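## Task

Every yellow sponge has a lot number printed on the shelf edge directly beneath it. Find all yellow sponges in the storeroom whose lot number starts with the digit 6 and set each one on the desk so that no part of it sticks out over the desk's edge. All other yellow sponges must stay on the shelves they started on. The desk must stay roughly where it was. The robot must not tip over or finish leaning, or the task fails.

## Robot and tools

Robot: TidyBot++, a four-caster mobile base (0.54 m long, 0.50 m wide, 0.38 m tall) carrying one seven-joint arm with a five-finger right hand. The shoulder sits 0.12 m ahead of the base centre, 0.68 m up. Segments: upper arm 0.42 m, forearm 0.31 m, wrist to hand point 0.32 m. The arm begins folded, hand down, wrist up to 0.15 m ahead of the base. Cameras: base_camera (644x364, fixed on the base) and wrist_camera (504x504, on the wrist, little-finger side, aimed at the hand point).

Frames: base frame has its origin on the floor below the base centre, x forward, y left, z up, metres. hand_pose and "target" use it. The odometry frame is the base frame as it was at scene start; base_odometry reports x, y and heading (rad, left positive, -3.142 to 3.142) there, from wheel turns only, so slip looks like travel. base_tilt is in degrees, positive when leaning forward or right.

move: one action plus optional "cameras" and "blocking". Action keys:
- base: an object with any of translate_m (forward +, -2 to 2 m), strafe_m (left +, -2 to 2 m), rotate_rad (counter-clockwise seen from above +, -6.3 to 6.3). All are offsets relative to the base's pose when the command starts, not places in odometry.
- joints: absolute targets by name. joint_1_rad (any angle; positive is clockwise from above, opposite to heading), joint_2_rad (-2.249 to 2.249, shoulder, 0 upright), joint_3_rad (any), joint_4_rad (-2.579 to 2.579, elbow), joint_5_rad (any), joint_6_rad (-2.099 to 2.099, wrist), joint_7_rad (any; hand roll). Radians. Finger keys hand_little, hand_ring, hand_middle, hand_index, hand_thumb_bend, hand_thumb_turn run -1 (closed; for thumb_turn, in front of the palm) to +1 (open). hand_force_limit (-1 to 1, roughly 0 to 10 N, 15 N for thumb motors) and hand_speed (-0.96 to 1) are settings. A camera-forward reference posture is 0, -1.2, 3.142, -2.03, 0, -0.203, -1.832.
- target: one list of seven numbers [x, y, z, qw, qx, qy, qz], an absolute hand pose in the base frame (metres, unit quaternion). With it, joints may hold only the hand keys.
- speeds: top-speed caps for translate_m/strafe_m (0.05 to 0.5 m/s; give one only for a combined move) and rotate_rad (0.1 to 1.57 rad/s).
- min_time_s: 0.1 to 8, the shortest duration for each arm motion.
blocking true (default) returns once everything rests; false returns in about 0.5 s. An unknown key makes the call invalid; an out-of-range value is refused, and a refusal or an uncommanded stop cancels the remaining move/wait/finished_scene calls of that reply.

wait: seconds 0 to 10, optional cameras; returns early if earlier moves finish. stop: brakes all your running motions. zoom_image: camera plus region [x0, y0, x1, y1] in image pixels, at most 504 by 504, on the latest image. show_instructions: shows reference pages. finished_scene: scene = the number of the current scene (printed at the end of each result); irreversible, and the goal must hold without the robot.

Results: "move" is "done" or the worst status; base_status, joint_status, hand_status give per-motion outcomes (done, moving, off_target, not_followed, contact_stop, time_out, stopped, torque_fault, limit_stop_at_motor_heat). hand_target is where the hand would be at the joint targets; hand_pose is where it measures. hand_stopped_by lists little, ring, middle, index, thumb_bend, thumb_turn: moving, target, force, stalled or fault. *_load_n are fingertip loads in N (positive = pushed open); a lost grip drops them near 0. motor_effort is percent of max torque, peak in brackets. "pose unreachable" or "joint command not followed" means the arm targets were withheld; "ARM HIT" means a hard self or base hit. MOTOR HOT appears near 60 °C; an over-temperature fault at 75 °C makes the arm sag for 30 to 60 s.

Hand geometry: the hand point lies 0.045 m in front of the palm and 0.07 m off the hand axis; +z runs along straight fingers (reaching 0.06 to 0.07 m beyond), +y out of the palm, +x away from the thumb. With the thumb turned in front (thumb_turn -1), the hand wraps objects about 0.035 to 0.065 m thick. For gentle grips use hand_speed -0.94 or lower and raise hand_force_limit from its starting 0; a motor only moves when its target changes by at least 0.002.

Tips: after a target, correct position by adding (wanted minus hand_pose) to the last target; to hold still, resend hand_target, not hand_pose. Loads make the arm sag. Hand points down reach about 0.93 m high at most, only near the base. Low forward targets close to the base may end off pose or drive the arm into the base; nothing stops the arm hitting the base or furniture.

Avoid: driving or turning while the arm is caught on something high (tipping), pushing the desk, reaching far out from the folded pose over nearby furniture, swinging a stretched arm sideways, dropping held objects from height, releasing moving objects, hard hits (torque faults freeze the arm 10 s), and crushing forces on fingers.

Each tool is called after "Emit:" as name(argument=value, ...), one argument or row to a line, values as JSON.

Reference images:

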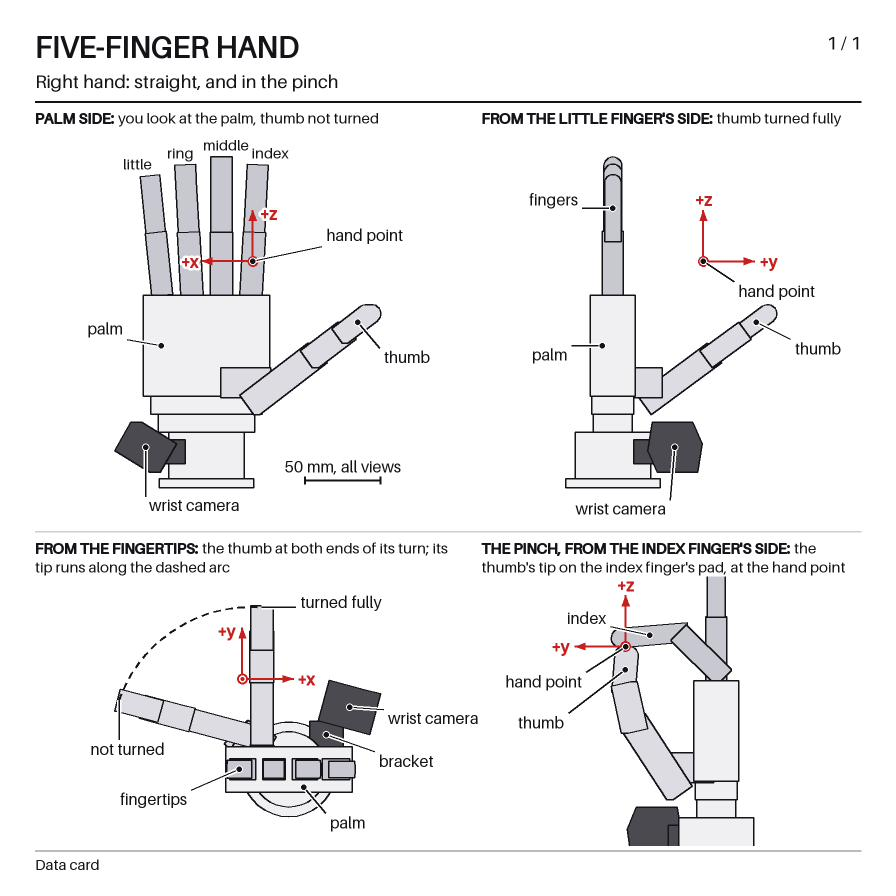

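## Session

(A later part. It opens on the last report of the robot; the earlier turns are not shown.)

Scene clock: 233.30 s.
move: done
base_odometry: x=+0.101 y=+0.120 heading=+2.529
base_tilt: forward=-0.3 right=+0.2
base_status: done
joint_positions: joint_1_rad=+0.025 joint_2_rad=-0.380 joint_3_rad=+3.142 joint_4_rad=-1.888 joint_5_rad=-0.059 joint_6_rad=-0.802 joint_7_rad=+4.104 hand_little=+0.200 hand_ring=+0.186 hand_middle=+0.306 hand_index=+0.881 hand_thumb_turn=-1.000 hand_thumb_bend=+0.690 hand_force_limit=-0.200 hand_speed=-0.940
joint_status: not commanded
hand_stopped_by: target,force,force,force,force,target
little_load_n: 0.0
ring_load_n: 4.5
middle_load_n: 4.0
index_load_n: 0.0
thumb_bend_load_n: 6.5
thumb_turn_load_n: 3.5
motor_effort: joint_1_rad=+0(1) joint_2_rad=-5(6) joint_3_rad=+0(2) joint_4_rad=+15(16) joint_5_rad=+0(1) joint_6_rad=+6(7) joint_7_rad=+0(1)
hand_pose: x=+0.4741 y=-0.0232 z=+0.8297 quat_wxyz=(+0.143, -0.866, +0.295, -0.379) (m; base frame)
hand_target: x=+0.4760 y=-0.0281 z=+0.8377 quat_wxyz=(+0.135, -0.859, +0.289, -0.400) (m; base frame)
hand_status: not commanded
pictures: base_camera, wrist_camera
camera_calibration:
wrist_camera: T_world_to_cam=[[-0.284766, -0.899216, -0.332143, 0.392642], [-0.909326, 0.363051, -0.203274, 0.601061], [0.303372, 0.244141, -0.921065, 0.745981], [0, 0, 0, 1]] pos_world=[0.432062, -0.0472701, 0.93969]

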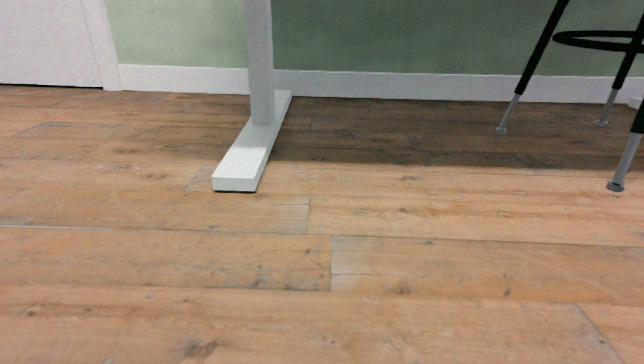

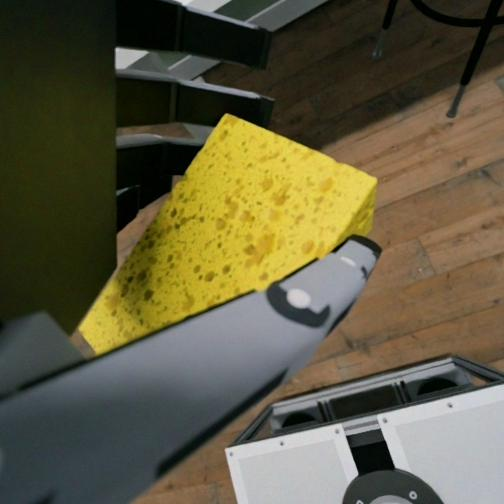

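Emit:
move(
  joints={"joint_1_rad":0.0,"joint_2_rad":0.113,"joint_3_rad":3.142,"joint_4_rad":-1.483,"joint_5_rad":0.0,"joint_6_rad":-0.673,"joint_7_rad":-2.22},
  min_time_s=2.5,
)

Emit:
move(
  base={"translate_m":0.26},
  speeds={"translate_m":0.25},
  cameras=["wrist_camera"],
)

Scene clock: 244.97 s.
move: done
base_odometry: x=+0.101 y=+0.120 heading=+2.529
base_tilt: forward=-0.3 right=+0.2
base_status: not commanded
joint_positions: joint_1_rad=+0.025 joint_2_rad=+0.089 joint_3_rad=+3.142 joint_4_rad=-1.510 joint_5_rad=-0.059 joint_6_rad=-0.707 joint_7_rad=+4.104 hand_little=+0.200 hand_ring=+0.186 hand_middle=+0.306 hand_index=+0.881 hand_thumb_turn=-1.000 hand_thumb_bend=+0.690 hand_force_limit=-0.200 hand_speed=-0.940
joint_status: all done
hand_stopped_by: target,force,force,force,force,target
little_load_n: 0.0
ring_load_n: 4.5
middle_load_n: 3.5
index_load_n: 0.0
thumb_bend_load_n: 6.5
thumb_turn_load_n: 3.5
motor_effort: joint_1_rad=+0(1) joint_2_rad=-19(21) joint_3_rad=-1(2) joint_4_rad=+15(17) joint_5_rad=+0(1) joint_6_rad=+6(7) joint_7_rad=+0(1)
hand_pose: x=+0.6688 y=-0.0292 z=+0.8301 quat_wxyz=(+0.142, -0.864, +0.297, -0.380) (m; base frame)
hand_target: x=+0.6882 y=-0.0282 z=+0.8382 quat_wxyz=(+0.135, -0.859, +0.289, -0.401) (m; base frame)
hand_status: not commanded
pictures: none

Scene clock: 246.80 s.
move: done
base_odometry: x=-0.112 y=+0.269 heading=+2.528
base_tilt: forward=-0.2 right=+0.2
base_status: done
joint_positions: joint_1_rad=+0.025 joint_2_rad=+0.097 joint_3_rad=+3.142 joint_4_rad=-1.509 joint_5_rad=-0.059 joint_6_rad=-0.704 joint_7_rad=+4.104 hand_little=+0.200 hand_ring=+0.186 hand_middle=+0.306 hand_index=+0.881 hand_thumb_turn=-1.000 hand_thumb_bend=+0.690 hand_force_limit=-0.200 hand_speed=-0.940
joint_status: not commanded
hand_stopped_by: target,force,force,force,force,target
little_load_n: 0.0
ring_load_n: 4.5
middle_load_n: 4.0
index_load_n: 0.0
thumb_bend_load_n: 6.5
thumb_turn_load_n: 3.5
motor_effort: joint_1_rad=+0(1) joint_2_rad=-20(22) joint_3_rad=-1(1) joint_4_rad=+16(17) joint_5_rad=+0(1) joint_6_rad=+6(7) joint_7_rad=+0(1)
hand_pose: x=+0.6711 y=-0.0292 z=+0.8274 quat_wxyz=(+0.142, -0.865, +0.297, -0.379) (m; base frame)
hand_target: x=+0.6882 y=-0.0282 z=+0.8382 quat_wxyz=(+0.135, -0.859, +0.289, -0.401) (m; base frame)
hand_status: not commanded
pictures: wrist_camera
camera_calibration:
wrist_camera: T_world_to_cam=[[-0.289828, -0.897615, -0.332095, 0.446036], [-0.907141, 0.368258, -0.203672, 0.780896], [0.305116, 0.242227, -0.920994, 0.684277], [0, 0, 0, 1]] pos_world=[0.628873, -0.0529528, 0.937389]

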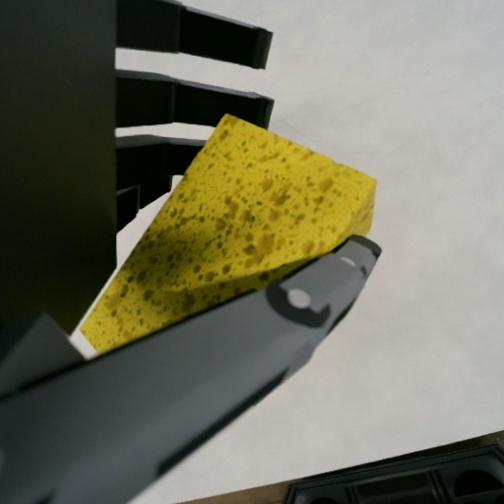

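Emit:
move(
  joints={"joint_1_rad":0.0,"joint_2_rad":0.144,"joint_3_rad":3.142,"joint_4_rad":-1.693,"joint_5_rad":0.0,"joint_6_rad":-0.432,"joint_7_rad":-2.22},
  min_time_s=2,
)

Emit:
move(
  joints={"joint_1_rad":0.0,"joint_2_rad":0.150,"joint_3_rad":3.142,"joint_4_rad":-1.735,"joint_5_rad":0.0,"joint_6_rad":-0.384,"joint_7_rad":-2.22},
  min_time_s=1,
  cameras=["wrist_camera"],
)

Scene clock: 254.80 s.
move: done
base_odometry: x=-0.112 y=+0.269 heading=+2.528
base_tilt: forward=-0.3 right=+0.1
base_status: not commanded
joint_positions: joint_1_rad=+0.025 joint_2_rad=+0.113 joint_3_rad=+3.142 joint_4_rad=-1.682 joint_5_rad=-0.059 joint_6_rad=-0.468 joint_7_rad=+4.104 hand_little=+0.200 hand_ring=+0.186 hand_middle=+0.306 hand_index=+0.881 hand_thumb_turn=-1.000 hand_thumb_bend=+0.690 hand_force_limit=-0.200 hand_speed=-0.940
joint_status: all done
hand_stopped_by: target,force,force,force,force,target
little_load_n: 0.0
ring_load_n: 4.5
middle_load_n: 4.0
index_load_n: 0.0
thumb_bend_load_n: 6.5
thumb_turn_load_n: 3.5
motor_effort: joint_1_rad=+0(1) joint_2_rad=-19(21) joint_3_rad=+0(2) joint_4_rad=+14(17) joint_5_rad=+0(1) joint_6_rad=+6(7) joint_7_rad=+1(1)
hand_pose: x=+0.6818 y=-0.0327 z=+0.7768 quat_wxyz=(+0.145, -0.854, +0.299, -0.400) (m; base frame)
hand_target: x=+0.6902 y=-0.0282 z=+0.7618 quat_wxyz=(+0.135, -0.859, +0.289, -0.401) (m; base frame)
hand_status: not commanded
pictures: none

Scene clock: 256.07 s.
move: done
base_odometry: x=-0.112 y=+0.269 heading=+2.528
base_tilt: forward=-0.2 right=+0.1
base_status: not commanded
joint_positions: joint_1_rad=+0.025 joint_2_rad=+0.118 joint_3_rad=+3.142 joint_4_rad=-1.723 joint_5_rad=-0.059 joint_6_rad=-0.420 joint_7_rad=+4.104 hand_little=+0.200 hand_ring=+0.186 hand_middle=+0.306 hand_index=+0.881 hand_thumb_turn=-1.000 hand_thumb_bend=+0.690 hand_force_limit=-0.200 hand_speed=-0.940
joint_status: all done
hand_stopped_by: target,force,force,force,force,target
little_load_n: 0.0
ring_load_n: 4.5
middle_load_n: 4.0
index_load_n: 0.0
thumb_bend_load_n: 6.5
thumb_turn_load_n: 3.5
motor_effort: joint_1_rad=+0(1) joint_2_rad=-20(21) joint_3_rad=+0(2) joint_4_rad=+15(16) joint_5_rad=+0(1) joint_6_rad=+6(7) joint_7_rad=+0(1)
hand_pose: x=+0.6809 y=-0.0334 z=+0.7634 quat_wxyz=(+0.144, -0.853, +0.300, -0.402) (m; base frame)
hand_target: x=+0.6884 y=-0.0282 z=+0.7470 quat_wxyz=(+0.135, -0.859, +0.289, -0.401) (m; base frame)
hand_status: not commanded
pictures: wrist_camera
camera_calibration:
wrist_camera: T_world_to_cam=[[-0.288356, -0.894106, -0.342674, 0.430926], [-0.890051, 0.382246, -0.248389, 0.801255], [0.353071, 0.233373, -0.906023, 0.578957], [0, 0, 0, 1]] pos_world=[0.633005, -0.056096, 0.871238]

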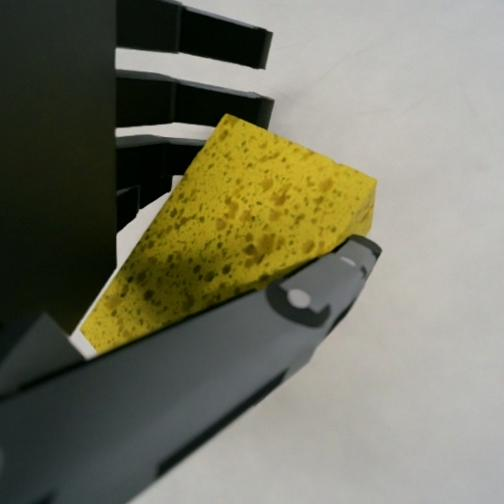

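Emit:
move(
  joints={"joint_1_rad":0.0,"joint_2_rad":0.153,"joint_3_rad":3.142,"joint_4_rad":-1.77,"joint_5_rad":0.0,"joint_6_rad":-0.346,"joint_7_rad":-2.22},
  min_time_s=1,
)

Emit:
move(
  joints={"joint_1_rad":0.0,"joint_2_rad":0.156,"joint_3_rad":3.142,"joint_4_rad":-1.80,"joint_5_rad":0.0,"joint_6_rad":-0.313,"joint_7_rad":-2.22},
  min_time_s=1,
  cameras=["wrist_camera"],
)

Scene clock: 262.07 s.
move: done
base_odometry: x=-0.112 y=+0.269 heading=+2.528
base_tilt: forward=-0.3 right=+0.2
base_status: not commanded
joint_positions: joint_1_rad=+0.025 joint_2_rad=+0.121 joint_3_rad=+3.142 joint_4_rad=-1.757 joint_5_rad=-0.059 joint_6_rad=-0.382 joint_7_rad=+4.104 hand_little=+0.200 hand_ring=+0.186 hand_middle=+0.306 hand_index=+0.881 hand_thumb_turn=-1.000 hand_thumb_bend=+0.690 hand_force_limit=-0.200 hand_speed=-0.940
joint_status: all done
hand_stopped_by: target,force,force,force,force,target
little_load_n: 0.0
ring_load_n: 4.5
middle_load_n: 4.0
index_load_n: 0.0
thumb_bend_load_n: 6.5
thumb_turn_load_n: 3.5
motor_effort: joint_1_rad=+0(1) joint_2_rad=-20(21) joint_3_rad=-1(2) joint_4_rad=+15(16) joint_5_rad=+0(1) joint_6_rad=+6(7) joint_7_rad=+1(1)
hand_pose: x=+0.6788 y=-0.0340 z=+0.7521 quat_wxyz=(+0.144, -0.853, +0.301, -0.402) (m; base frame)
hand_target: x=+0.6857 y=-0.0282 z=+0.7355 quat_wxyz=(+0.135, -0.859, +0.289, -0.401) (m; base frame)
hand_status: not commanded
pictures: none

Scene clock: 263.37 s.
move: done
base_odometry: x=-0.112 y=+0.269 heading=+2.528
base_tilt: forward=-0.3 right=+0.2
base_status: not commanded
joint_positions: joint_1_rad=+0.025 joint_2_rad=+0.121 joint_3_rad=+3.142 joint_4_rad=-1.780 joint_5_rad=-0.059 joint_6_rad=-0.345 joint_7_rad=+4.103 hand_little=+0.200 hand_ring=+0.186 hand_middle=+0.306 hand_index=+0.881 hand_thumb_turn=-1.000 hand_thumb_bend=+0.690 hand_force_limit=-0.200 hand_speed=-0.940
joint_status: all done
hand_stopped_by: target,force,force,force,force,target
little_load_n: 0.0
ring_load_n: 4.5
middle_load_n: 3.5
index_load_n: 0.0
thumb_bend_load_n: 6.5
thumb_turn_load_n: 1.5
motor_effort: joint_1_rad=+0(1) joint_2_rad=-18(21) joint_3_rad=+0(2) joint_4_rad=+13(16) joint_5_rad=+0(1) joint_6_rad=+6(7) joint_7_rad=+0(1)
hand_pose: x=+0.6801 y=-0.0347 z=+0.7481 quat_wxyz=(+0.145, -0.850, +0.301, -0.408) (m; base frame)
hand_target: x=+0.6832 y=-0.0282 z=+0.7256 quat_wxyz=(+0.135, -0.859, +0.289, -0.401) (m; base frame)
hand_status: not commanded
pictures: wrist_camera
camera_calibration:
wrist_camera: T_world_to_cam=[[-0.287293, -0.893427, -0.345326, 0.4257], [-0.884766, 0.385645, -0.261662, 0.803654], [0.36695, 0.230359, -0.901267, 0.552556], [0, 0, 0, 1]] pos_world=[0.630586, -0.0568798, 0.855292]

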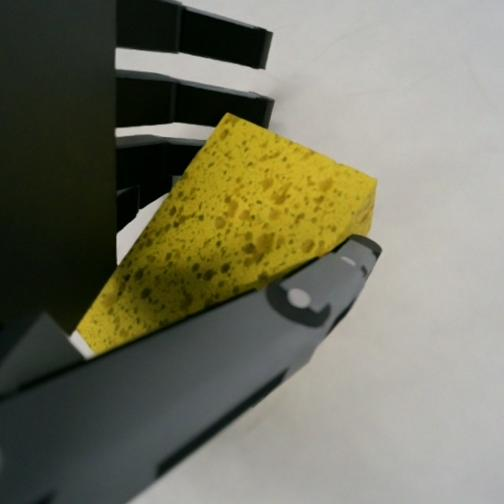

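Emit:
move(
  joints={"hand_speed":-0.5,"hand_index":1.0,"hand_middle":1.0,"hand_ring":1.0,"hand_little":1.0,"hand_thumb_bend":1.0},
)

Emit:
move(
  joints={"joint_1_rad":0.0,"joint_2_rad":0.10,"joint_3_rad":3.142,"joint_4_rad":-1.45,"joint_5_rad":0.0,"joint_6_rad":-0.72,"joint_7_rad":-2.22},
  min_time_s=1.5,
  cameras=["wrist_camera"],
)

Scene clock: 268.93 s.
move: done
base_odometry: x=-0.112 y=+0.269 heading=+2.528
base_tilt: forward=-0.3 right=+0.2
base_status: not commanded
joint_positions: joint_1_rad=+0.025 joint_2_rad=+0.124 joint_3_rad=+3.142 joint_4_rad=-1.785 joint_5_rad=-0.059 joint_6_rad=-0.343 joint_7_rad=+4.103 hand_little=+1.000 hand_ring=+1.000 hand_middle=+1.000 hand_index=+1.000 hand_thumb_turn=-1.000 hand_thumb_bend=+1.000 hand_force_limit=-0.200 hand_speed=-0.500
joint_status: all done
hand_stopped_by: target,target,target,target,target,target
little_load_n: 0.0
ring_load_n: 0.0
middle_load_n: 0.0
index_load_n: 0.0
thumb_bend_load_n: 0.0
thumb_turn_load_n: 0.5
motor_effort: joint_1_rad=+0(1) joint_2_rad=-19(20) joint_3_rad=-1(1) joint_4_rad=+15(15) joint_5_rad=+0(0) joint_6_rad=+6(7) joint_7_rad=+0(1)
hand_pose: x=+0.6793 y=-0.0346 z=+0.7445 quat_wxyz=(+0.144, -0.851, +0.301, -0.406) (m; base frame)
hand_target: x=+0.6832 y=-0.0282 z=+0.7256 quat_wxyz=(+0.135, -0.859, +0.289, -0.401) (m; base frame)
hand_status: not commanded
pictures: none

Scene clock: 271.03 s.
move: done
base_odometry: x=-0.112 y=+0.269 heading=+2.528
base_tilt: forward=-0.3 right=+0.1
base_status: not commanded
joint_positions: joint_1_rad=+0.025 joint_2_rad=+0.124 joint_3_rad=+3.142 joint_4_rad=-1.475 joint_5_rad=-0.059 joint_6_rad=-0.674 joint_7_rad=+4.103 hand_little=+1.000 hand_ring=+1.000 hand_middle=+1.000 hand_index=+1.000 hand_thumb_turn=-1.000 hand_thumb_bend=+1.000 hand_force_limit=-0.200 hand_speed=-0.500
joint_status: all done
hand_stopped_by: target,target,target,target,target,target
little_load_n: 0.0
ring_load_n: 0.0
middle_load_n: 0.0
index_load_n: 0.0
thumb_bend_load_n: 0.0
thumb_turn_load_n: 0.5
motor_effort: joint_1_rad=+0(1) joint_2_rad=-20(21) joint_3_rad=-1(2) joint_4_rad=+15(17) joint_5_rad=+0(1) joint_6_rad=+6(7) joint_7_rad=+0(2)
hand_pose: x=+0.6921 y=-0.0300 z=+0.8354 quat_wxyz=(+0.146, -0.857, +0.295, -0.395) (m; base frame)
hand_target: x=+0.6826 y=-0.0282 z=+0.8531 quat_wxyz=(+0.135, -0.859, +0.289, -0.400) (m; base frame)
hand_status: not commanded
pictures: wrist_camera
camera_calibration:
wrist_camera: T_world_to_cam=[[-0.279406, -0.897213, -0.341967, 0.455078], [-0.898327, 0.370022, -0.236837, 0.823601], [0.339029, 0.241025, -0.909377, 0.652203], [0, 0, 0, 1]] pos_world=[0.645899, -0.0536453, 0.943779]

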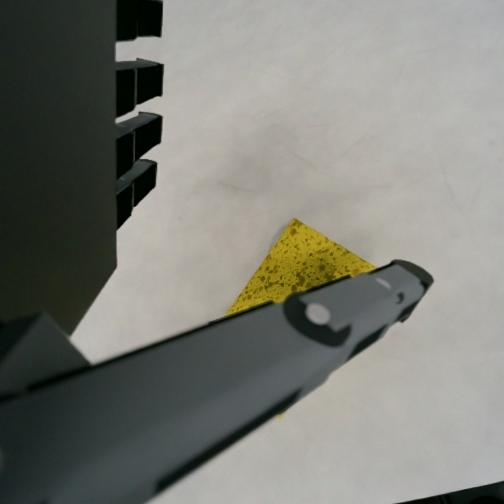

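Emit:
move(
  base={"translate_m":-0.28},
  joints={"joint_1_rad":0,"joint_2_rad":-1.15,"joint_3_rad":3.142,"joint_4_rad":-2.03,"joint_5_rad":0,"joint_6_rad":-0.65,"joint_7_rad":-1.832},
  cameras=["wrist_camera"],
)

Emit:
move(
  base={"strafe_m":-1.95},
  cameras=["base_camera"],
)

Scene clock: 284.23 s.
move: done
base_odometry: x=+0.117 y=+0.108 heading=+2.527
base_tilt: forward=-0.3 right=+0.2
base_status: done
joint_positions: joint_1_rad=+0.023 joint_2_rad=-1.127 joint_3_rad=+3.142 joint_4_rad=-2.016 joint_5_rad=-0.059 joint_6_rad=-0.675 joint_7_rad=+4.409 hand_little=+1.000 hand_ring=+1.000 hand_middle=+1.000 hand_index=+1.000 hand_thumb_turn=-1.000 hand_thumb_bend=+1.000 hand_force_limit=-0.200 hand_speed=-0.500
joint_status: all done
hand_stopped_by: target,target,target,target,target,target
little_load_n: 0.0
ring_load_n: -0.5
middle_load_n: 0.0
index_load_n: 0.0
thumb_bend_load_n: 0.0
thumb_turn_load_n: 0.0
motor_effort: joint_1_rad=+0(3) joint_2_rad=+14(25) joint_3_rad=+0(2) joint_4_rad=+14(17) joint_5_rad=+0(1) joint_6_rad=+8(9) joint_7_rad=+0(1)
hand_pose: x=+0.3062 y=-0.0372 z=+1.0138 quat_wxyz=(+0.128, -0.694, +0.117, -0.698) (m; base frame)
hand_target: x=+0.3009 y=-0.0490 z=+1.0218 quat_wxyz=(+0.094, -0.687, +0.090, -0.715) (m; base frame)
hand_status: not commanded
pictures: wrist_camera
camera_calibration:
wrist_camera: T_world_to_cam=[[0.0057852, -0.990933, -0.13423, 0.100314], [-0.521954, 0.111504, -0.845654, 1.01414], [0.852954, 0.0749544, -0.516577, 0.385215], [0, 0, 0, 1]] pos_world=[0.200185, -0.0425498, 1.07007]

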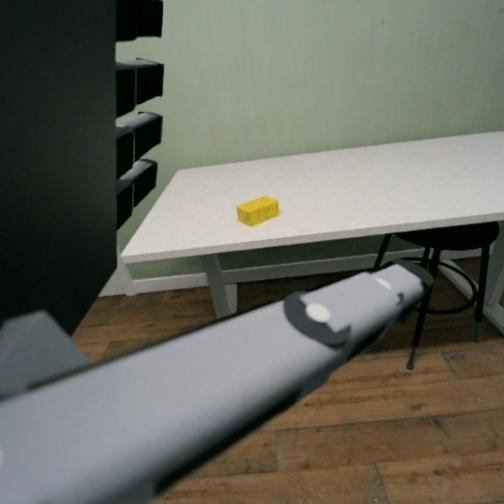

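Scene clock: 288.80 s.
move: done
base_odometry: x=+1.241 y=+1.701 heading=+2.527
base_tilt: forward=-0.3 right=+0.2
base_status: done
joint_positions: joint_1_rad=+0.020 joint_2_rad=-1.127 joint_3_rad=+3.142 joint_4_rad=-2.017 joint_5_rad=-0.058 joint_6_rad=-0.675 joint_7_rad=+4.411 hand_little=+1.000 hand_ring=+1.000 hand_middle=+1.000 hand_index=+1.000 hand_thumb_turn=-1.000 hand_thumb_bend=+1.000 hand_force_limit=-0.200 hand_speed=-0.500
joint_status: not commanded
hand_stopped_by: target,target,target,target,target,target
little_load_n: 0.0
ring_load_n: 0.0
middle_load_n: 0.0
index_load_n: 0.0
thumb_bend_load_n: 0.0
thumb_turn_load_n: 1.0
motor_effort: joint_1_rad=+0(2) joint_2_rad=+14(14) joint_3_rad=+0(3) joint_4_rad=+13(15) joint_5_rad=+0(1) joint_6_rad=+8(9) joint_7_rad=+0(1)
hand_pose: x=+0.3065 y=-0.0369 z=+1.0131 quat_wxyz=(+0.128, -0.695, +0.116, -0.698) (m; base frame)
hand_target: x=+0.3009 y=-0.0490 z=+1.0218 quat_wxyz=(+0.094, -0.687, +0.090, -0.715) (m; base frame)
hand_status: not commanded
pictures: base_camera

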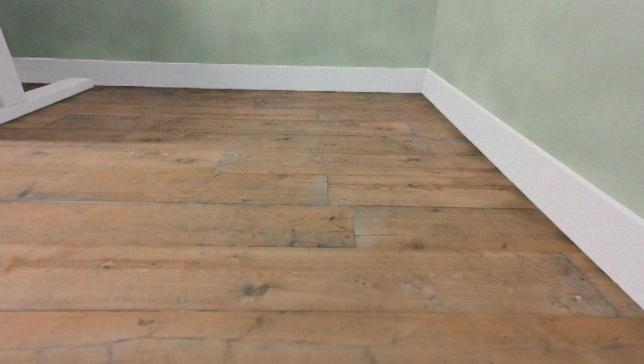

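Emit:
move(
  base={"translate_m":-1.63,"strafe_m":0.06},
  cameras=["base_camera","wrist_camera"],
)

Scene clock: 301.03 s.
move: done
base_odometry: x=+2.539 y=+0.713 heading=+2.528
base_tilt: forward=-0.3 right=+0.2
base_status: done
joint_positions: joint_1_rad=+0.020 joint_2_rad=-1.133 joint_3_rad=+3.142 joint_4_rad=-2.021 joint_5_rad=-0.058 joint_6_rad=-0.675 joint_7_rad=+4.411 hand_little=+1.000 hand_ring=+1.000 hand_middle=+1.000 hand_index=+1.000 hand_thumb_turn=-1.000 hand_thumb_bend=+1.000 hand_force_limit=-0.200 hand_speed=-0.500
joint_status: not commanded
hand_stopped_by: target,target,target,target,target,target
little_load_n: 0.0
ring_load_n: 0.0
middle_load_n: 0.0
index_load_n: 0.0
thumb_bend_load_n: 0.0
thumb_turn_load_n: 0.5
motor_effort: joint_1_rad=+0(1) joint_2_rad=+14(15) joint_3_rad=+0(1) joint_4_rad=+14(15) joint_5_rad=+0(1) joint_6_rad=+8(9) joint_7_rad=+0(1)
hand_pose: x=+0.3050 y=-0.0369 z=+1.0119 quat_wxyz=(+0.128, -0.694, +0.116, -0.699) (m; base frame)
hand_target: x=+0.3009 y=-0.0490 z=+1.0218 quat_wxyz=(+0.094, -0.687, +0.090, -0.715) (m; base frame)
hand_status: not commanded
pictures: base_camera, wrist_camera
camera_calibration:
wrist_camera: T_world_to_cam=[[0.00860111, -0.991176, -0.13227, 0.097587], [-0.521552, 0.108412, -0.846304, 1.01236], [0.853176, 0.076265, -0.516017, 0.384656], [0, 0, 0, 1]] pos_world=[0.198981, -0.0423617, 1.06816]

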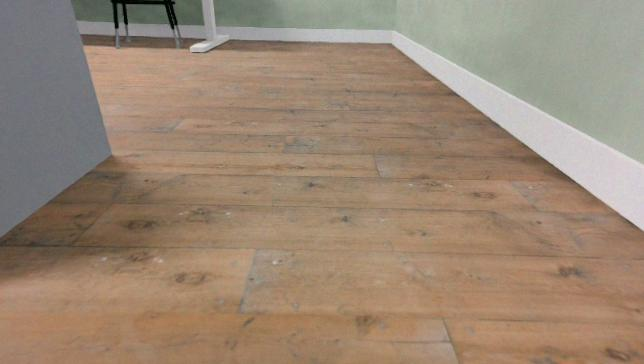

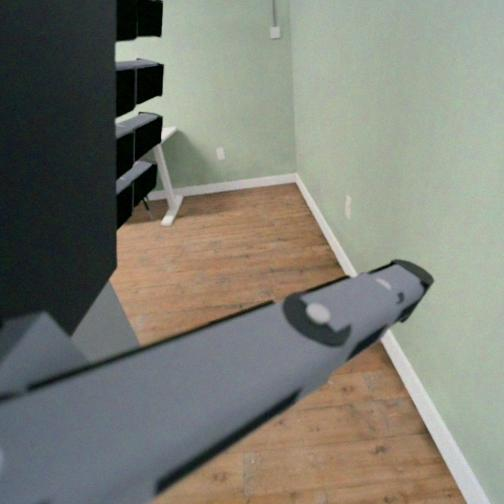

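Emit:
move(
  base={"strafe_m":0.96},
  joints={"hand_thumb_turn":1.0,"hand_speed":0.48},
  cameras=["base_camera","wrist_camera"],
)

Emit:
zoom_image(
  camera="wrist_camera",
  region=[110, 280, 360, 450],
)

Scene clock: 310.67 s.
move: done
base_odometry: x=+1.986 y=-0.072 heading=+2.528
base_tilt: forward=-0.3 right=+0.2
base_status: done
joint_positions: joint_1_rad=+0.019 joint_2_rad=-1.133 joint_3_rad=+3.142 joint_4_rad=-2.021 joint_5_rad=-0.057 joint_6_rad=-0.675 joint_7_rad=+4.411 hand_little=+1.000 hand_ring=+1.000 hand_middle=+1.000 hand_index=+1.000 hand_thumb_turn=+1.000 hand_thumb_bend=+1.000 hand_force_limit=-0.200 hand_speed=+0.480
joint_status: all done
hand_stopped_by: target,target,target,target,target,target
little_load_n: 0.0
ring_load_n: 0.0
middle_load_n: 0.0
index_load_n: 0.0
thumb_bend_load_n: 0.0
thumb_turn_load_n: 0.0
motor_effort: joint_1_rad=+0(1) joint_2_rad=+13(14) joint_3_rad=+0(2) joint_4_rad=+13(15) joint_5_rad=+0(1) joint_6_rad=+7(9) joint_7_rad=+0(1)
hand_pose: x=+0.3050 y=-0.0369 z=+1.0119 quat_wxyz=(+0.128, -0.694, +0.115, -0.699) (m; base frame)
hand_target: x=+0.3009 y=-0.0490 z=+1.0218 quat_wxyz=(+0.094, -0.687, +0.090, -0.715) (m; base frame)
hand_status: not commanded
pictures: base_camera, wrist_camera
camera_calibration:
wrist_camera: T_world_to_cam=[[0.0090955, -0.991257, -0.131635, 0.0968039], [-0.521631, 0.107607, -0.846358, 1.0124], [0.853123, 0.0763629, -0.516092, 0.384751], [0, 0, 0, 1]] pos_world=[0.19898, -0.0423642, 1.06816]

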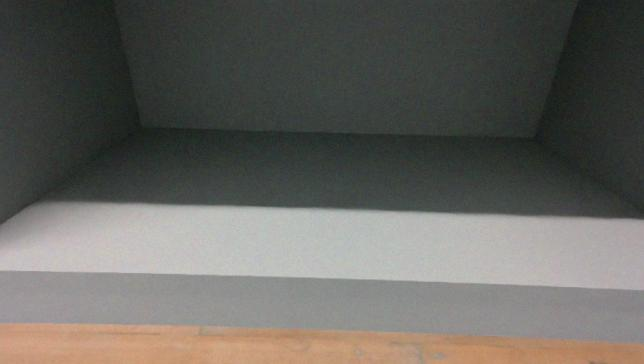

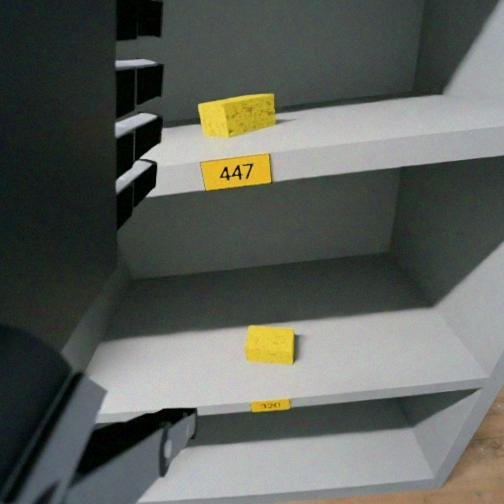

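Scaled by 2.016 from the camera's 504x504 image, which has a finer 720x720 frame.

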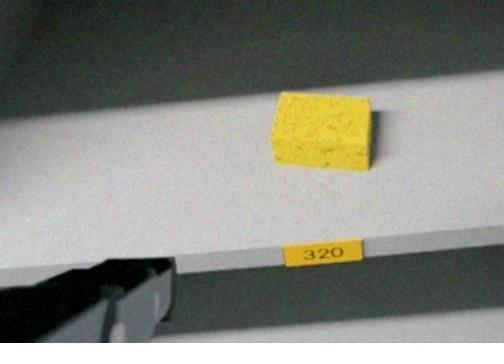

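Emit:
move(
  base={"strafe_m":0.98},
  cameras=["wrist_camera"],
)

Emit:
zoom_image(
  camera="wrist_camera",
  region=[160, 330, 360, 450],
)

Emit:
move(
  base={"strafe_m":0.98},
  cameras=["wrist_camera", "base_camera"],
)

Emit:
zoom_image(
  camera="wrist_camera",
  region=[160, 330, 360, 450],
)

Scene clock: 321.83 s.
move: done
base_odometry: x=+1.422 y=-0.873 heading=+2.528
base_tilt: forward=-0.3 right=+0.2
base_status: done
joint_positions: joint_1_rad=+0.017 joint_2_rad=-1.133 joint_3_rad=+3.142 joint_4_rad=-2.021 joint_5_rad=-0.057 joint_6_rad=-0.675 joint_7_rad=+4.411 hand_little=+1.000 hand_ring=+1.000 hand_middle=+1.000 hand_index=+1.000 hand_thumb_turn=+1.000 hand_thumb_bend=+1.000 hand_force_limit=-0.200 hand_speed=+0.480
joint_status: not commanded
hand_stopped_by: target,target,target,target,target,target
little_load_n: 0.0
ring_load_n: 0.0
middle_load_n: 0.0
index_load_n: 0.0
thumb_bend_load_n: 0.0
thumb_turn_load_n: 0.0
motor_effort: joint_1_rad=+0(1) joint_2_rad=+13(14) joint_3_rad=+0(2) joint_4_rad=+14(15) joint_5_rad=+0(1) joint_6_rad=+7(9) joint_7_rad=+0(1)
hand_pose: x=+0.3051 y=-0.0367 z=+1.0119 quat_wxyz=(+0.129, -0.694, +0.115, -0.699) (m; base frame)
hand_target: x=+0.3009 y=-0.0490 z=+1.0218 quat_wxyz=(+0.094, -0.687, +0.090, -0.715) (m; base frame)
hand_status: not commanded
pictures: wrist_camera
camera_calibration:
wrist_camera: T_world_to_cam=[[0.010271, -0.991273, -0.131427, 0.0963428], [-0.521756, 0.106811, -0.846382, 1.01242], [0.853033, 0.077266, -0.516105, 0.384823], [0, 0, 0, 1]] pos_world=[0.198978, -0.0423687, 1.06816]

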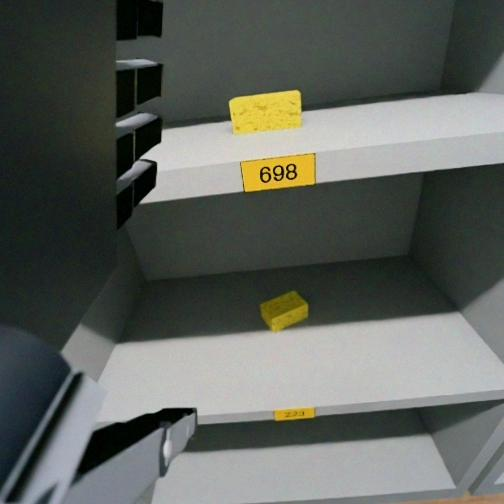

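Scaled by 2.520 from the camera's 504x504 image, which has a finer 720x720 frame.

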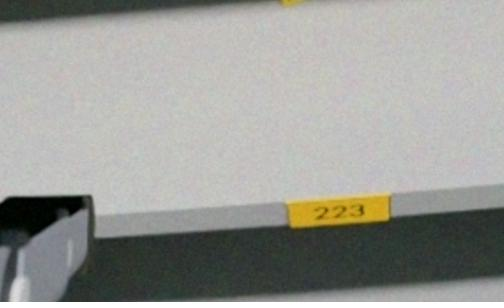

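Scene clock: 324.83 s.
move: done
base_odometry: x=+0.857 y=-1.674 heading=+2.528
base_tilt: forward=-0.3 right=+0.1
base_status: done
joint_positions: joint_1_rad=+0.016 joint_2_rad=-1.133 joint_3_rad=+3.142 joint_4_rad=-2.021 joint_5_rad=-0.057 joint_6_rad=-0.675 joint_7_rad=+4.411 hand_little=+1.000 hand_ring=+1.000 hand_middle=+1.000 hand_index=+1.000 hand_thumb_turn=+1.000 hand_thumb_bend=+1.000 hand_force_limit=-0.200 hand_speed=+0.480
joint_status: not commanded
hand_stopped_by: target,target,target,target,target,target
little_load_n: 0.0
ring_load_n: 0.0
middle_load_n: -0.5
index_load_n: 0.0
thumb_bend_load_n: 0.0
thumb_turn_load_n: 0.0
motor_effort: joint_1_rad=+0(2) joint_2_rad=+13(14) joint_3_rad=+1(2) joint_4_rad=+14(15) joint_5_rad=+0(1) joint_6_rad=+8(9) joint_7_rad=+0(1)
hand_pose: x=+0.3051 y=-0.0367 z=+1.0119 quat_wxyz=(+0.129, -0.695, +0.115, -0.698) (m; base frame)
hand_target: x=+0.3009 y=-0.0490 z=+1.0218 quat_wxyz=(+0.094, -0.687, +0.090, -0.715) (m; base frame)
hand_status: not commanded
pictures: base_camera, wrist_camera
camera_calibration:
wrist_camera: T_world_to_cam=[[0.0111215, -0.991271, -0.131368, 0.0961063], [-0.521817, 0.106315, -0.846407, 1.01249], [0.852985, 0.0779633, -0.51608, 0.384752], [0, 0, 0, 1]] pos_world=[0.199076, -0.0423719, 1.06816]

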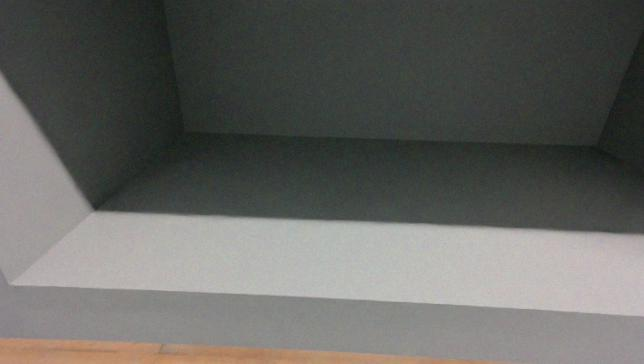

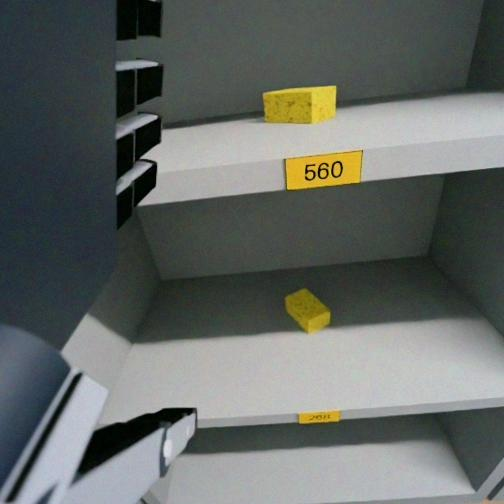

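Scaled by 2.520 from the camera's 504x504 image, which has a finer 720x720 frame.

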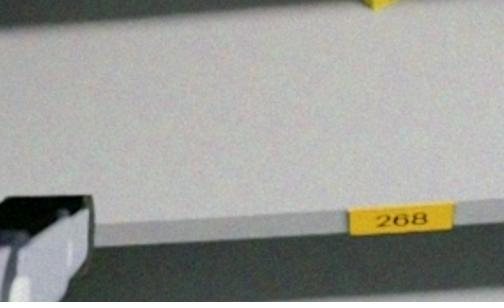

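Emit:
move(
  base={"strafe_m":0.9},
  cameras=["wrist_camera", "base_camera"],
)

Emit:
zoom_image(
  camera="wrist_camera",
  region=[160, 330, 360, 450],
)

Scene clock: 332.60 s.
move: done
base_odometry: x=+0.339 y=-2.410 heading=+2.528
base_tilt: forward=-0.3 right=+0.2
base_status: done
joint_positions: joint_1_rad=+0.015 joint_2_rad=-1.133 joint_3_rad=+3.142 joint_4_rad=-2.021 joint_5_rad=-0.056 joint_6_rad=-0.675 joint_7_rad=+4.411 hand_little=+1.000 hand_ring=+1.000 hand_middle=+1.000 hand_index=+1.000 hand_thumb_turn=+1.000 hand_thumb_bend=+1.000 hand_force_limit=-0.200 hand_speed=+0.480
joint_status: not commanded
hand_stopped_by: target,target,target,target,target,target
little_load_n: 0.0
ring_load_n: 0.0
middle_load_n: 0.0
index_load_n: 0.0
thumb_bend_load_n: 0.0
thumb_turn_load_n: 0.0
motor_effort: joint_1_rad=+0(1) joint_2_rad=+14(14) joint_3_rad=+0(2) joint_4_rad=+13(15) joint_5_rad=+0(1) joint_6_rad=+8(9) joint_7_rad=+0(1)
hand_pose: x=+0.3051 y=-0.0366 z=+1.0120 quat_wxyz=(+0.129, -0.695, +0.114, -0.698) (m; base frame)
hand_target: x=+0.3009 y=-0.0490 z=+1.0218 quat_wxyz=(+0.094, -0.687, +0.090, -0.715) (m; base frame)
hand_status: not commanded
pictures: base_camera, wrist_camera
camera_calibration:
wrist_camera: T_world_to_cam=[[0.0115505, -0.991308, -0.131051, 0.0956793], [-0.521877, 0.105818, -0.846432, 1.0125], [0.852942, 0.0781695, -0.516119, 0.384811], [0, 0, 0, 1]] pos_world=[0.199075, -0.0423738, 1.06816]

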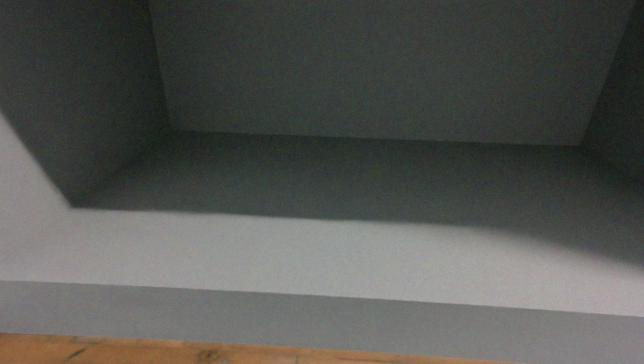

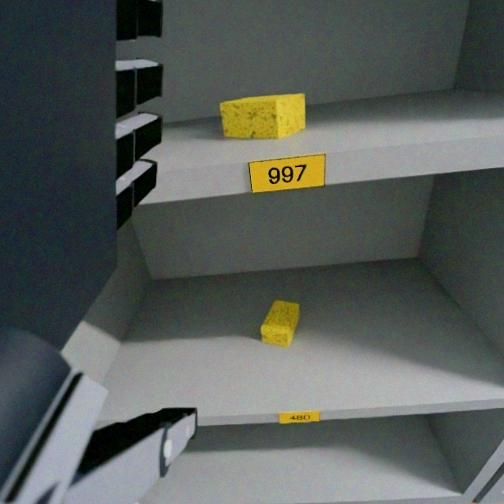

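Scaled by 2.520 from the camera's 504x504 image, which has a finer 720x720 frame.

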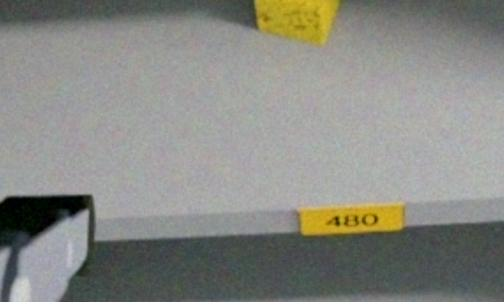

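Emit:
move(
  base={"strafe_m":-1.88,"translate_m":-0.02},
  cameras=["wrist_camera", "base_camera"],
)

Emit:
zoom_image(
  camera="wrist_camera",
  region=[200, 80, 340, 200],
)

Scene clock: 346.60 s.
move: done
base_odometry: x=+1.438 y=-0.885 heading=+2.528
base_tilt: forward=-0.3 right=+0.2
base_status: done
joint_positions: joint_1_rad=+0.014 joint_2_rad=-1.134 joint_3_rad=+3.142 joint_4_rad=-2.022 joint_5_rad=-0.056 joint_6_rad=-0.674 joint_7_rad=+4.411 hand_little=+1.000 hand_ring=+1.000 hand_middle=+1.000 hand_index=+1.000 hand_thumb_turn=+1.000 hand_thumb_bend=+1.000 hand_force_limit=-0.200 hand_speed=+0.480
joint_status: not commanded
hand_stopped_by: target,target,target,target,target,target
little_load_n: 0.0
ring_load_n: 0.0
middle_load_n: 0.0
index_load_n: 0.0
thumb_bend_load_n: 0.0
thumb_turn_load_n: 0.0
motor_effort: joint_1_rad=+0(2) joint_2_rad=+14(15) joint_3_rad=+0(2) joint_4_rad=+13(15) joint_5_rad=+0(1) joint_6_rad=+8(9) joint_7_rad=+0(1)
hand_pose: x=+0.3049 y=-0.0363 z=+1.0118 quat_wxyz=(+0.129, -0.695, +0.114, -0.699) (m; base frame)
hand_target: x=+0.3009 y=-0.0490 z=+1.0218 quat_wxyz=(+0.094, -0.687, +0.090, -0.715) (m; base frame)
hand_status: not commanded
pictures: base_camera, wrist_camera
camera_calibration:
wrist_camera: T_world_to_cam=[[0.0125253, -0.99147, -0.129733, 0.0943393], [-0.521571, 0.104217, -0.846819, 1.01248], [0.853116, 0.0782718, -0.515817, 0.384501], [0, 0, 0, 1]] pos_world=[0.198874, -0.0420785, 1.06796]

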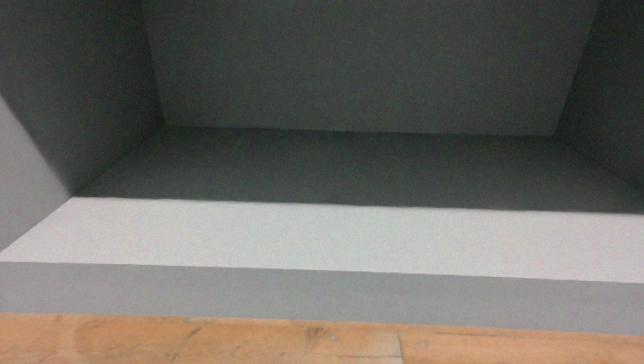

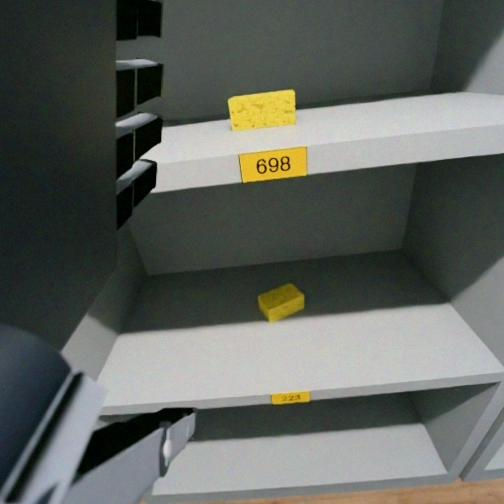

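Scaled by 3.600 from the camera's 504x504 image, which has a finer 720x720 frame.

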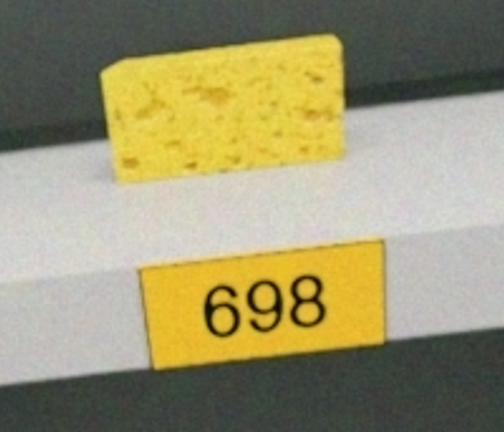

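Emit:
move(
  base={"strafe_m":0.15,"translate_m":-0.08},
  joints={"joint_1_rad":0.0,"joint_2_rad":0.316,"joint_3_rad":3.142,"joint_4_rad":-0.368,"joint_5_rad":0.869,"joint_6_rad":-1.91,"joint_7_rad":-2.902,"hand_speed":0.0,"hand_thumb_turn":-1.0},
  min_time_s=3,
  cameras=["wrist_camera","base_camera"],
)

Scene clock: 399.77 s.
move: done
base_odometry: x=+1.417 y=-1.054 heading=+2.528
base_tilt: forward=-0.3 right=+0.2
base_status: done
joint_positions: joint_1_rad=+0.014 joint_2_rad=+0.293 joint_3_rad=+3.140 joint_4_rad=-0.391 joint_5_rad=+0.798 joint_6_rad=-1.865 joint_7_rad=+3.423 hand_little=+1.000 hand_ring=+1.000 hand_middle=+1.000 hand_index=+1.000 hand_thumb_turn=-1.000 hand_thumb_bend=+1.000 hand_force_limit=-0.200 hand_speed=+0.000
joint_status: all done
hand_stopped_by: target,target,target,target,target,target
little_load_n: 0.0
ring_load_n: 0.0
middle_load_n: 0.0
index_load_n: 0.0
thumb_bend_load_n: 0.0
thumb_turn_load_n: 0.5
motor_effort: joint_1_rad=+0(1) joint_2_rad=-19(21) joint_3_rad=+0(2) joint_4_rad=+9(15) joint_5_rad=+3(4) joint_6_rad=+5(9) joint_7_rad=+0(1)
hand_pose: x=+0.5008 y=-0.2018 z=+1.0732 quat_wxyz=(-0.099, -0.570, +0.707, -0.408) (m; base frame)
hand_target: x=+0.4919 y=-0.2040 z=+1.0716 quat_wxyz=(-0.120, -0.537, +0.730, -0.406) (m; base frame)
hand_status: not commanded
pictures: base_camera, wrist_camera
camera_calibration:
wrist_camera: T_world_to_cam=[[-0.93879, -0.130379, -0.318864, 0.788963], [-0.0519843, 0.96863, -0.24301, 0.47512], [0.340545, -0.211559, -0.916118, 0.88985], [0, 0, 0, 1]] pos_world=[0.462335, -0.169095, 1.18224]

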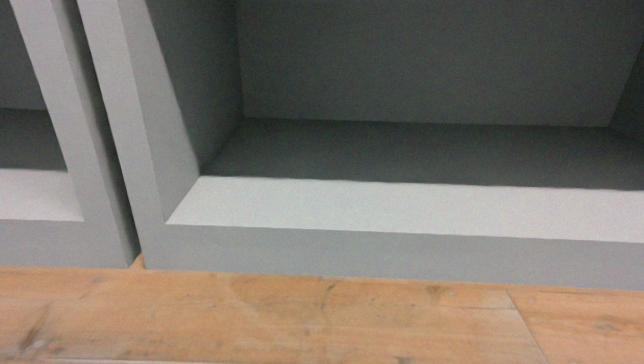

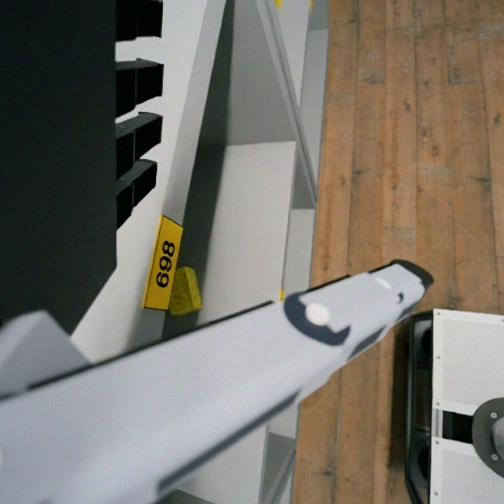

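Emit:
move(
  base={"translate_m": 0.28},
  speeds={"translate_m": 0.2},
  cameras=["wrist_camera"],
)

Scene clock: 442.43 s.
move: done
base_odometry: x=+1.188 y=-0.892 heading=+2.528
base_tilt: forward=-0.2 right=+0.2
base_status: done
joint_positions: joint_1_rad=+0.014 joint_2_rad=+0.304 joint_3_rad=+3.140 joint_4_rad=-0.387 joint_5_rad=+0.802 joint_6_rad=-1.870 joint_7_rad=+3.422 hand_little=+1.000 hand_ring=+1.000 hand_middle=+1.000 hand_index=+1.000 hand_thumb_turn=-1.000 hand_thumb_bend=+1.000 hand_force_limit=-0.200 hand_speed=+0.000
joint_status: not commanded
hand_stopped_by: target,target,target,target,target,target
little_load_n: 0.0
ring_load_n: 0.0
middle_load_n: 0.0
index_load_n: 0.0
thumb_bend_load_n: 0.0
thumb_turn_load_n: 0.0
motor_effort: joint_1_rad=+0(1) joint_2_rad=-19(23) joint_3_rad=+0(1) joint_4_rad=+9(10) joint_5_rad=+3(4) joint_6_rad=+5(6) joint_7_rad=+0(1)
hand_pose: x=+0.5034 y=-0.2021 z=+1.0699 quat_wxyz=(-0.103, -0.569, +0.708, -0.405) (m; base frame)
hand_target: x=+0.4919 y=-0.2040 z=+1.0716 quat_wxyz=(-0.120, -0.537, +0.730, -0.406) (m; base frame)
hand_status: not commanded
pictures: wrist_camera
camera_calibration:
wrist_camera: T_world_to_cam=[[-0.942364, -0.12465, -0.310503, 0.784264], [-0.0483767, 0.969023, -0.242187, 0.472198], [0.331073, -0.213207, -0.919203, 0.893554], [0, 0, 0, 1]] pos_world=[0.466075, -0.1693, 1.17923]

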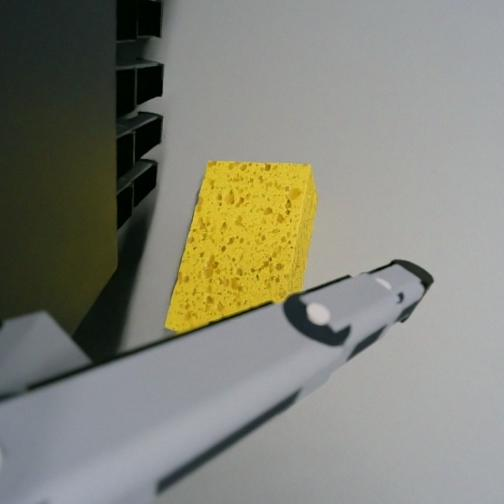

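Emit:
move(
  joints={"joint_1_rad": 0, "joint_2_rad": 0.243, "joint_3_rad": 3.142, "joint_4_rad": -0.584, "joint_5_rad": 0.842, "joint_6_rad": -1.815, "joint_7_rad": -3.01, "hand_little": 0.9, "hand_ring": 0.9, "hand_middle": 0.9, "hand_index": 0.9},
  min_time_s=2,
  cameras=["wrist_camera"],
)

Scene clock: 458.83 s.
move: done
base_odometry: x=+1.188 y=-0.892 heading=+2.528
base_tilt: forward=-0.3 right=+0.2
base_status: not commanded
joint_positions: joint_1_rad=+0.014 joint_2_rad=+0.286 joint_3_rad=+3.140 joint_4_rad=-0.571 joint_5_rad=+0.802 joint_6_rad=-1.848 joint_7_rad=+3.314 hand_little=+0.900 hand_ring=+0.900 hand_middle=+0.900 hand_index=+0.900 hand_thumb_turn=-1.000 hand_thumb_bend=+1.000 hand_force_limit=-0.200 hand_speed=+0.000
joint_status: all done
hand_stopped_by: target,target,target,target,target,target
little_load_n: 0.0
ring_load_n: 0.0
middle_load_n: 0.0
index_load_n: 0.0
thumb_bend_load_n: 0.0
thumb_turn_load_n: 0.0
motor_effort: joint_1_rad=+0(1) joint_2_rad=-20(21) joint_3_rad=+0(2) joint_4_rad=+9(12) joint_5_rad=+4(5) joint_6_rad=+4(6) joint_7_rad=+0(1)
hand_pose: x=+0.5016 y=-0.2000 z=+1.0285 quat_wxyz=(-0.137, -0.564, +0.724, -0.373) (m; base frame)
hand_target: x=+0.4943 y=-0.2054 z=+1.0502 quat_wxyz=(-0.122, -0.537, +0.729, -0.407) (m; base frame)
hand_status: not commanded
pictures: wrist_camera
camera_calibration:
wrist_camera: T_world_to_cam=[[-0.969066, -0.0611269, -0.23911, 0.722639], [-0.00696044, 0.975226, -0.221101, 0.418811], [0.246702, -0.212597, -0.945484, 0.92603], [0, 0, 0, 1]] pos_world=[0.474747, -0.167392, 1.14094]

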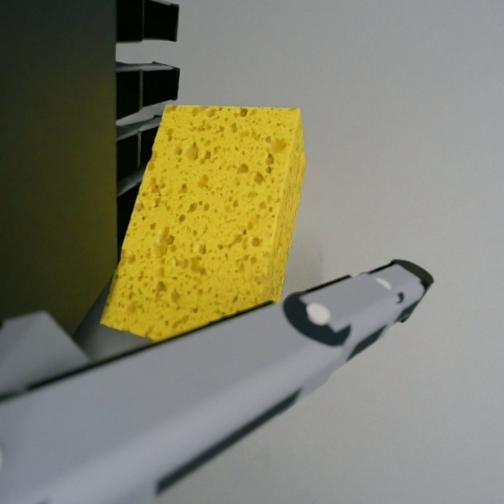

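Emit:
move(
  joints={"joint_1_rad": 0, "joint_2_rad": 0.170, "joint_3_rad": 3.142, "joint_4_rad": -0.80, "joint_5_rad": 0.815, "joint_6_rad": -1.719, "joint_7_rad": -3.121},
  min_time_s=2,
  cameras=["wrist_camera"],
)

Scene clock: 476.97 s.
move: done
base_odometry: x=+1.188 y=-0.892 heading=+2.528
base_tilt: forward=-0.2 right=+0.1
base_status: not commanded
joint_positions: joint_1_rad=+0.014 joint_2_rad=+0.192 joint_3_rad=+3.140 joint_4_rad=-0.769 joint_5_rad=+0.802 joint_6_rad=-1.732 joint_7_rad=+3.201 hand_little=+0.900 hand_ring=+0.900 hand_middle=+0.900 hand_index=+0.900 hand_thumb_turn=-1.000 hand_thumb_bend=+1.000 hand_force_limit=-0.200 hand_speed=+0.000
joint_status: all done
hand_stopped_by: target,target,target,target,target,target
little_load_n: 0.0
ring_load_n: 0.0
middle_load_n: 0.0
index_load_n: 3.5
thumb_bend_load_n: 0.0
thumb_turn_load_n: 0.5
motor_effort: joint_1_rad=+1(2) joint_2_rad=-16(21) joint_3_rad=+1(1) joint_4_rad=+9(11) joint_5_rad=+3(4) joint_6_rad=+1(4) joint_7_rad=+1(1)
hand_pose: x=+0.4956 y=-0.2063 z=+1.0186 quat_wxyz=(-0.125, -0.548, +0.726, -0.396) (m; base frame)
hand_target: x=+0.4929 y=-0.2039 z=+1.0202 quat_wxyz=(-0.119, -0.538, +0.730, -0.405) (m; base frame)
hand_status: not commanded
pictures: wrist_camera
camera_calibration:
wrist_camera: T_world_to_cam=[[-0.954847, -0.0576305, -0.291455, 0.761199], [0.0160422, 0.969574, -0.244274, 0.433748], [0.296665, -0.23792, -0.92487, 0.865959], [0, 0, 0, 1]] pos_world=[0.46297, -0.170654, 1.12871]

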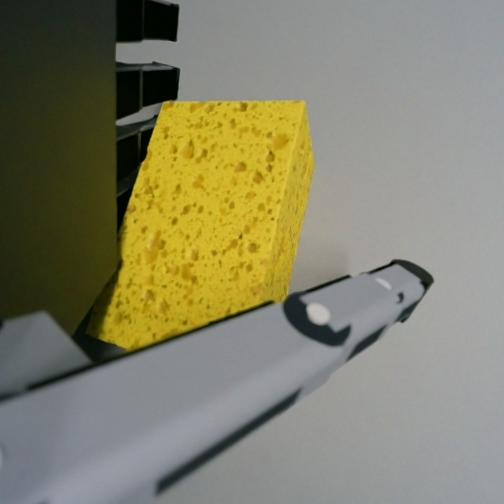

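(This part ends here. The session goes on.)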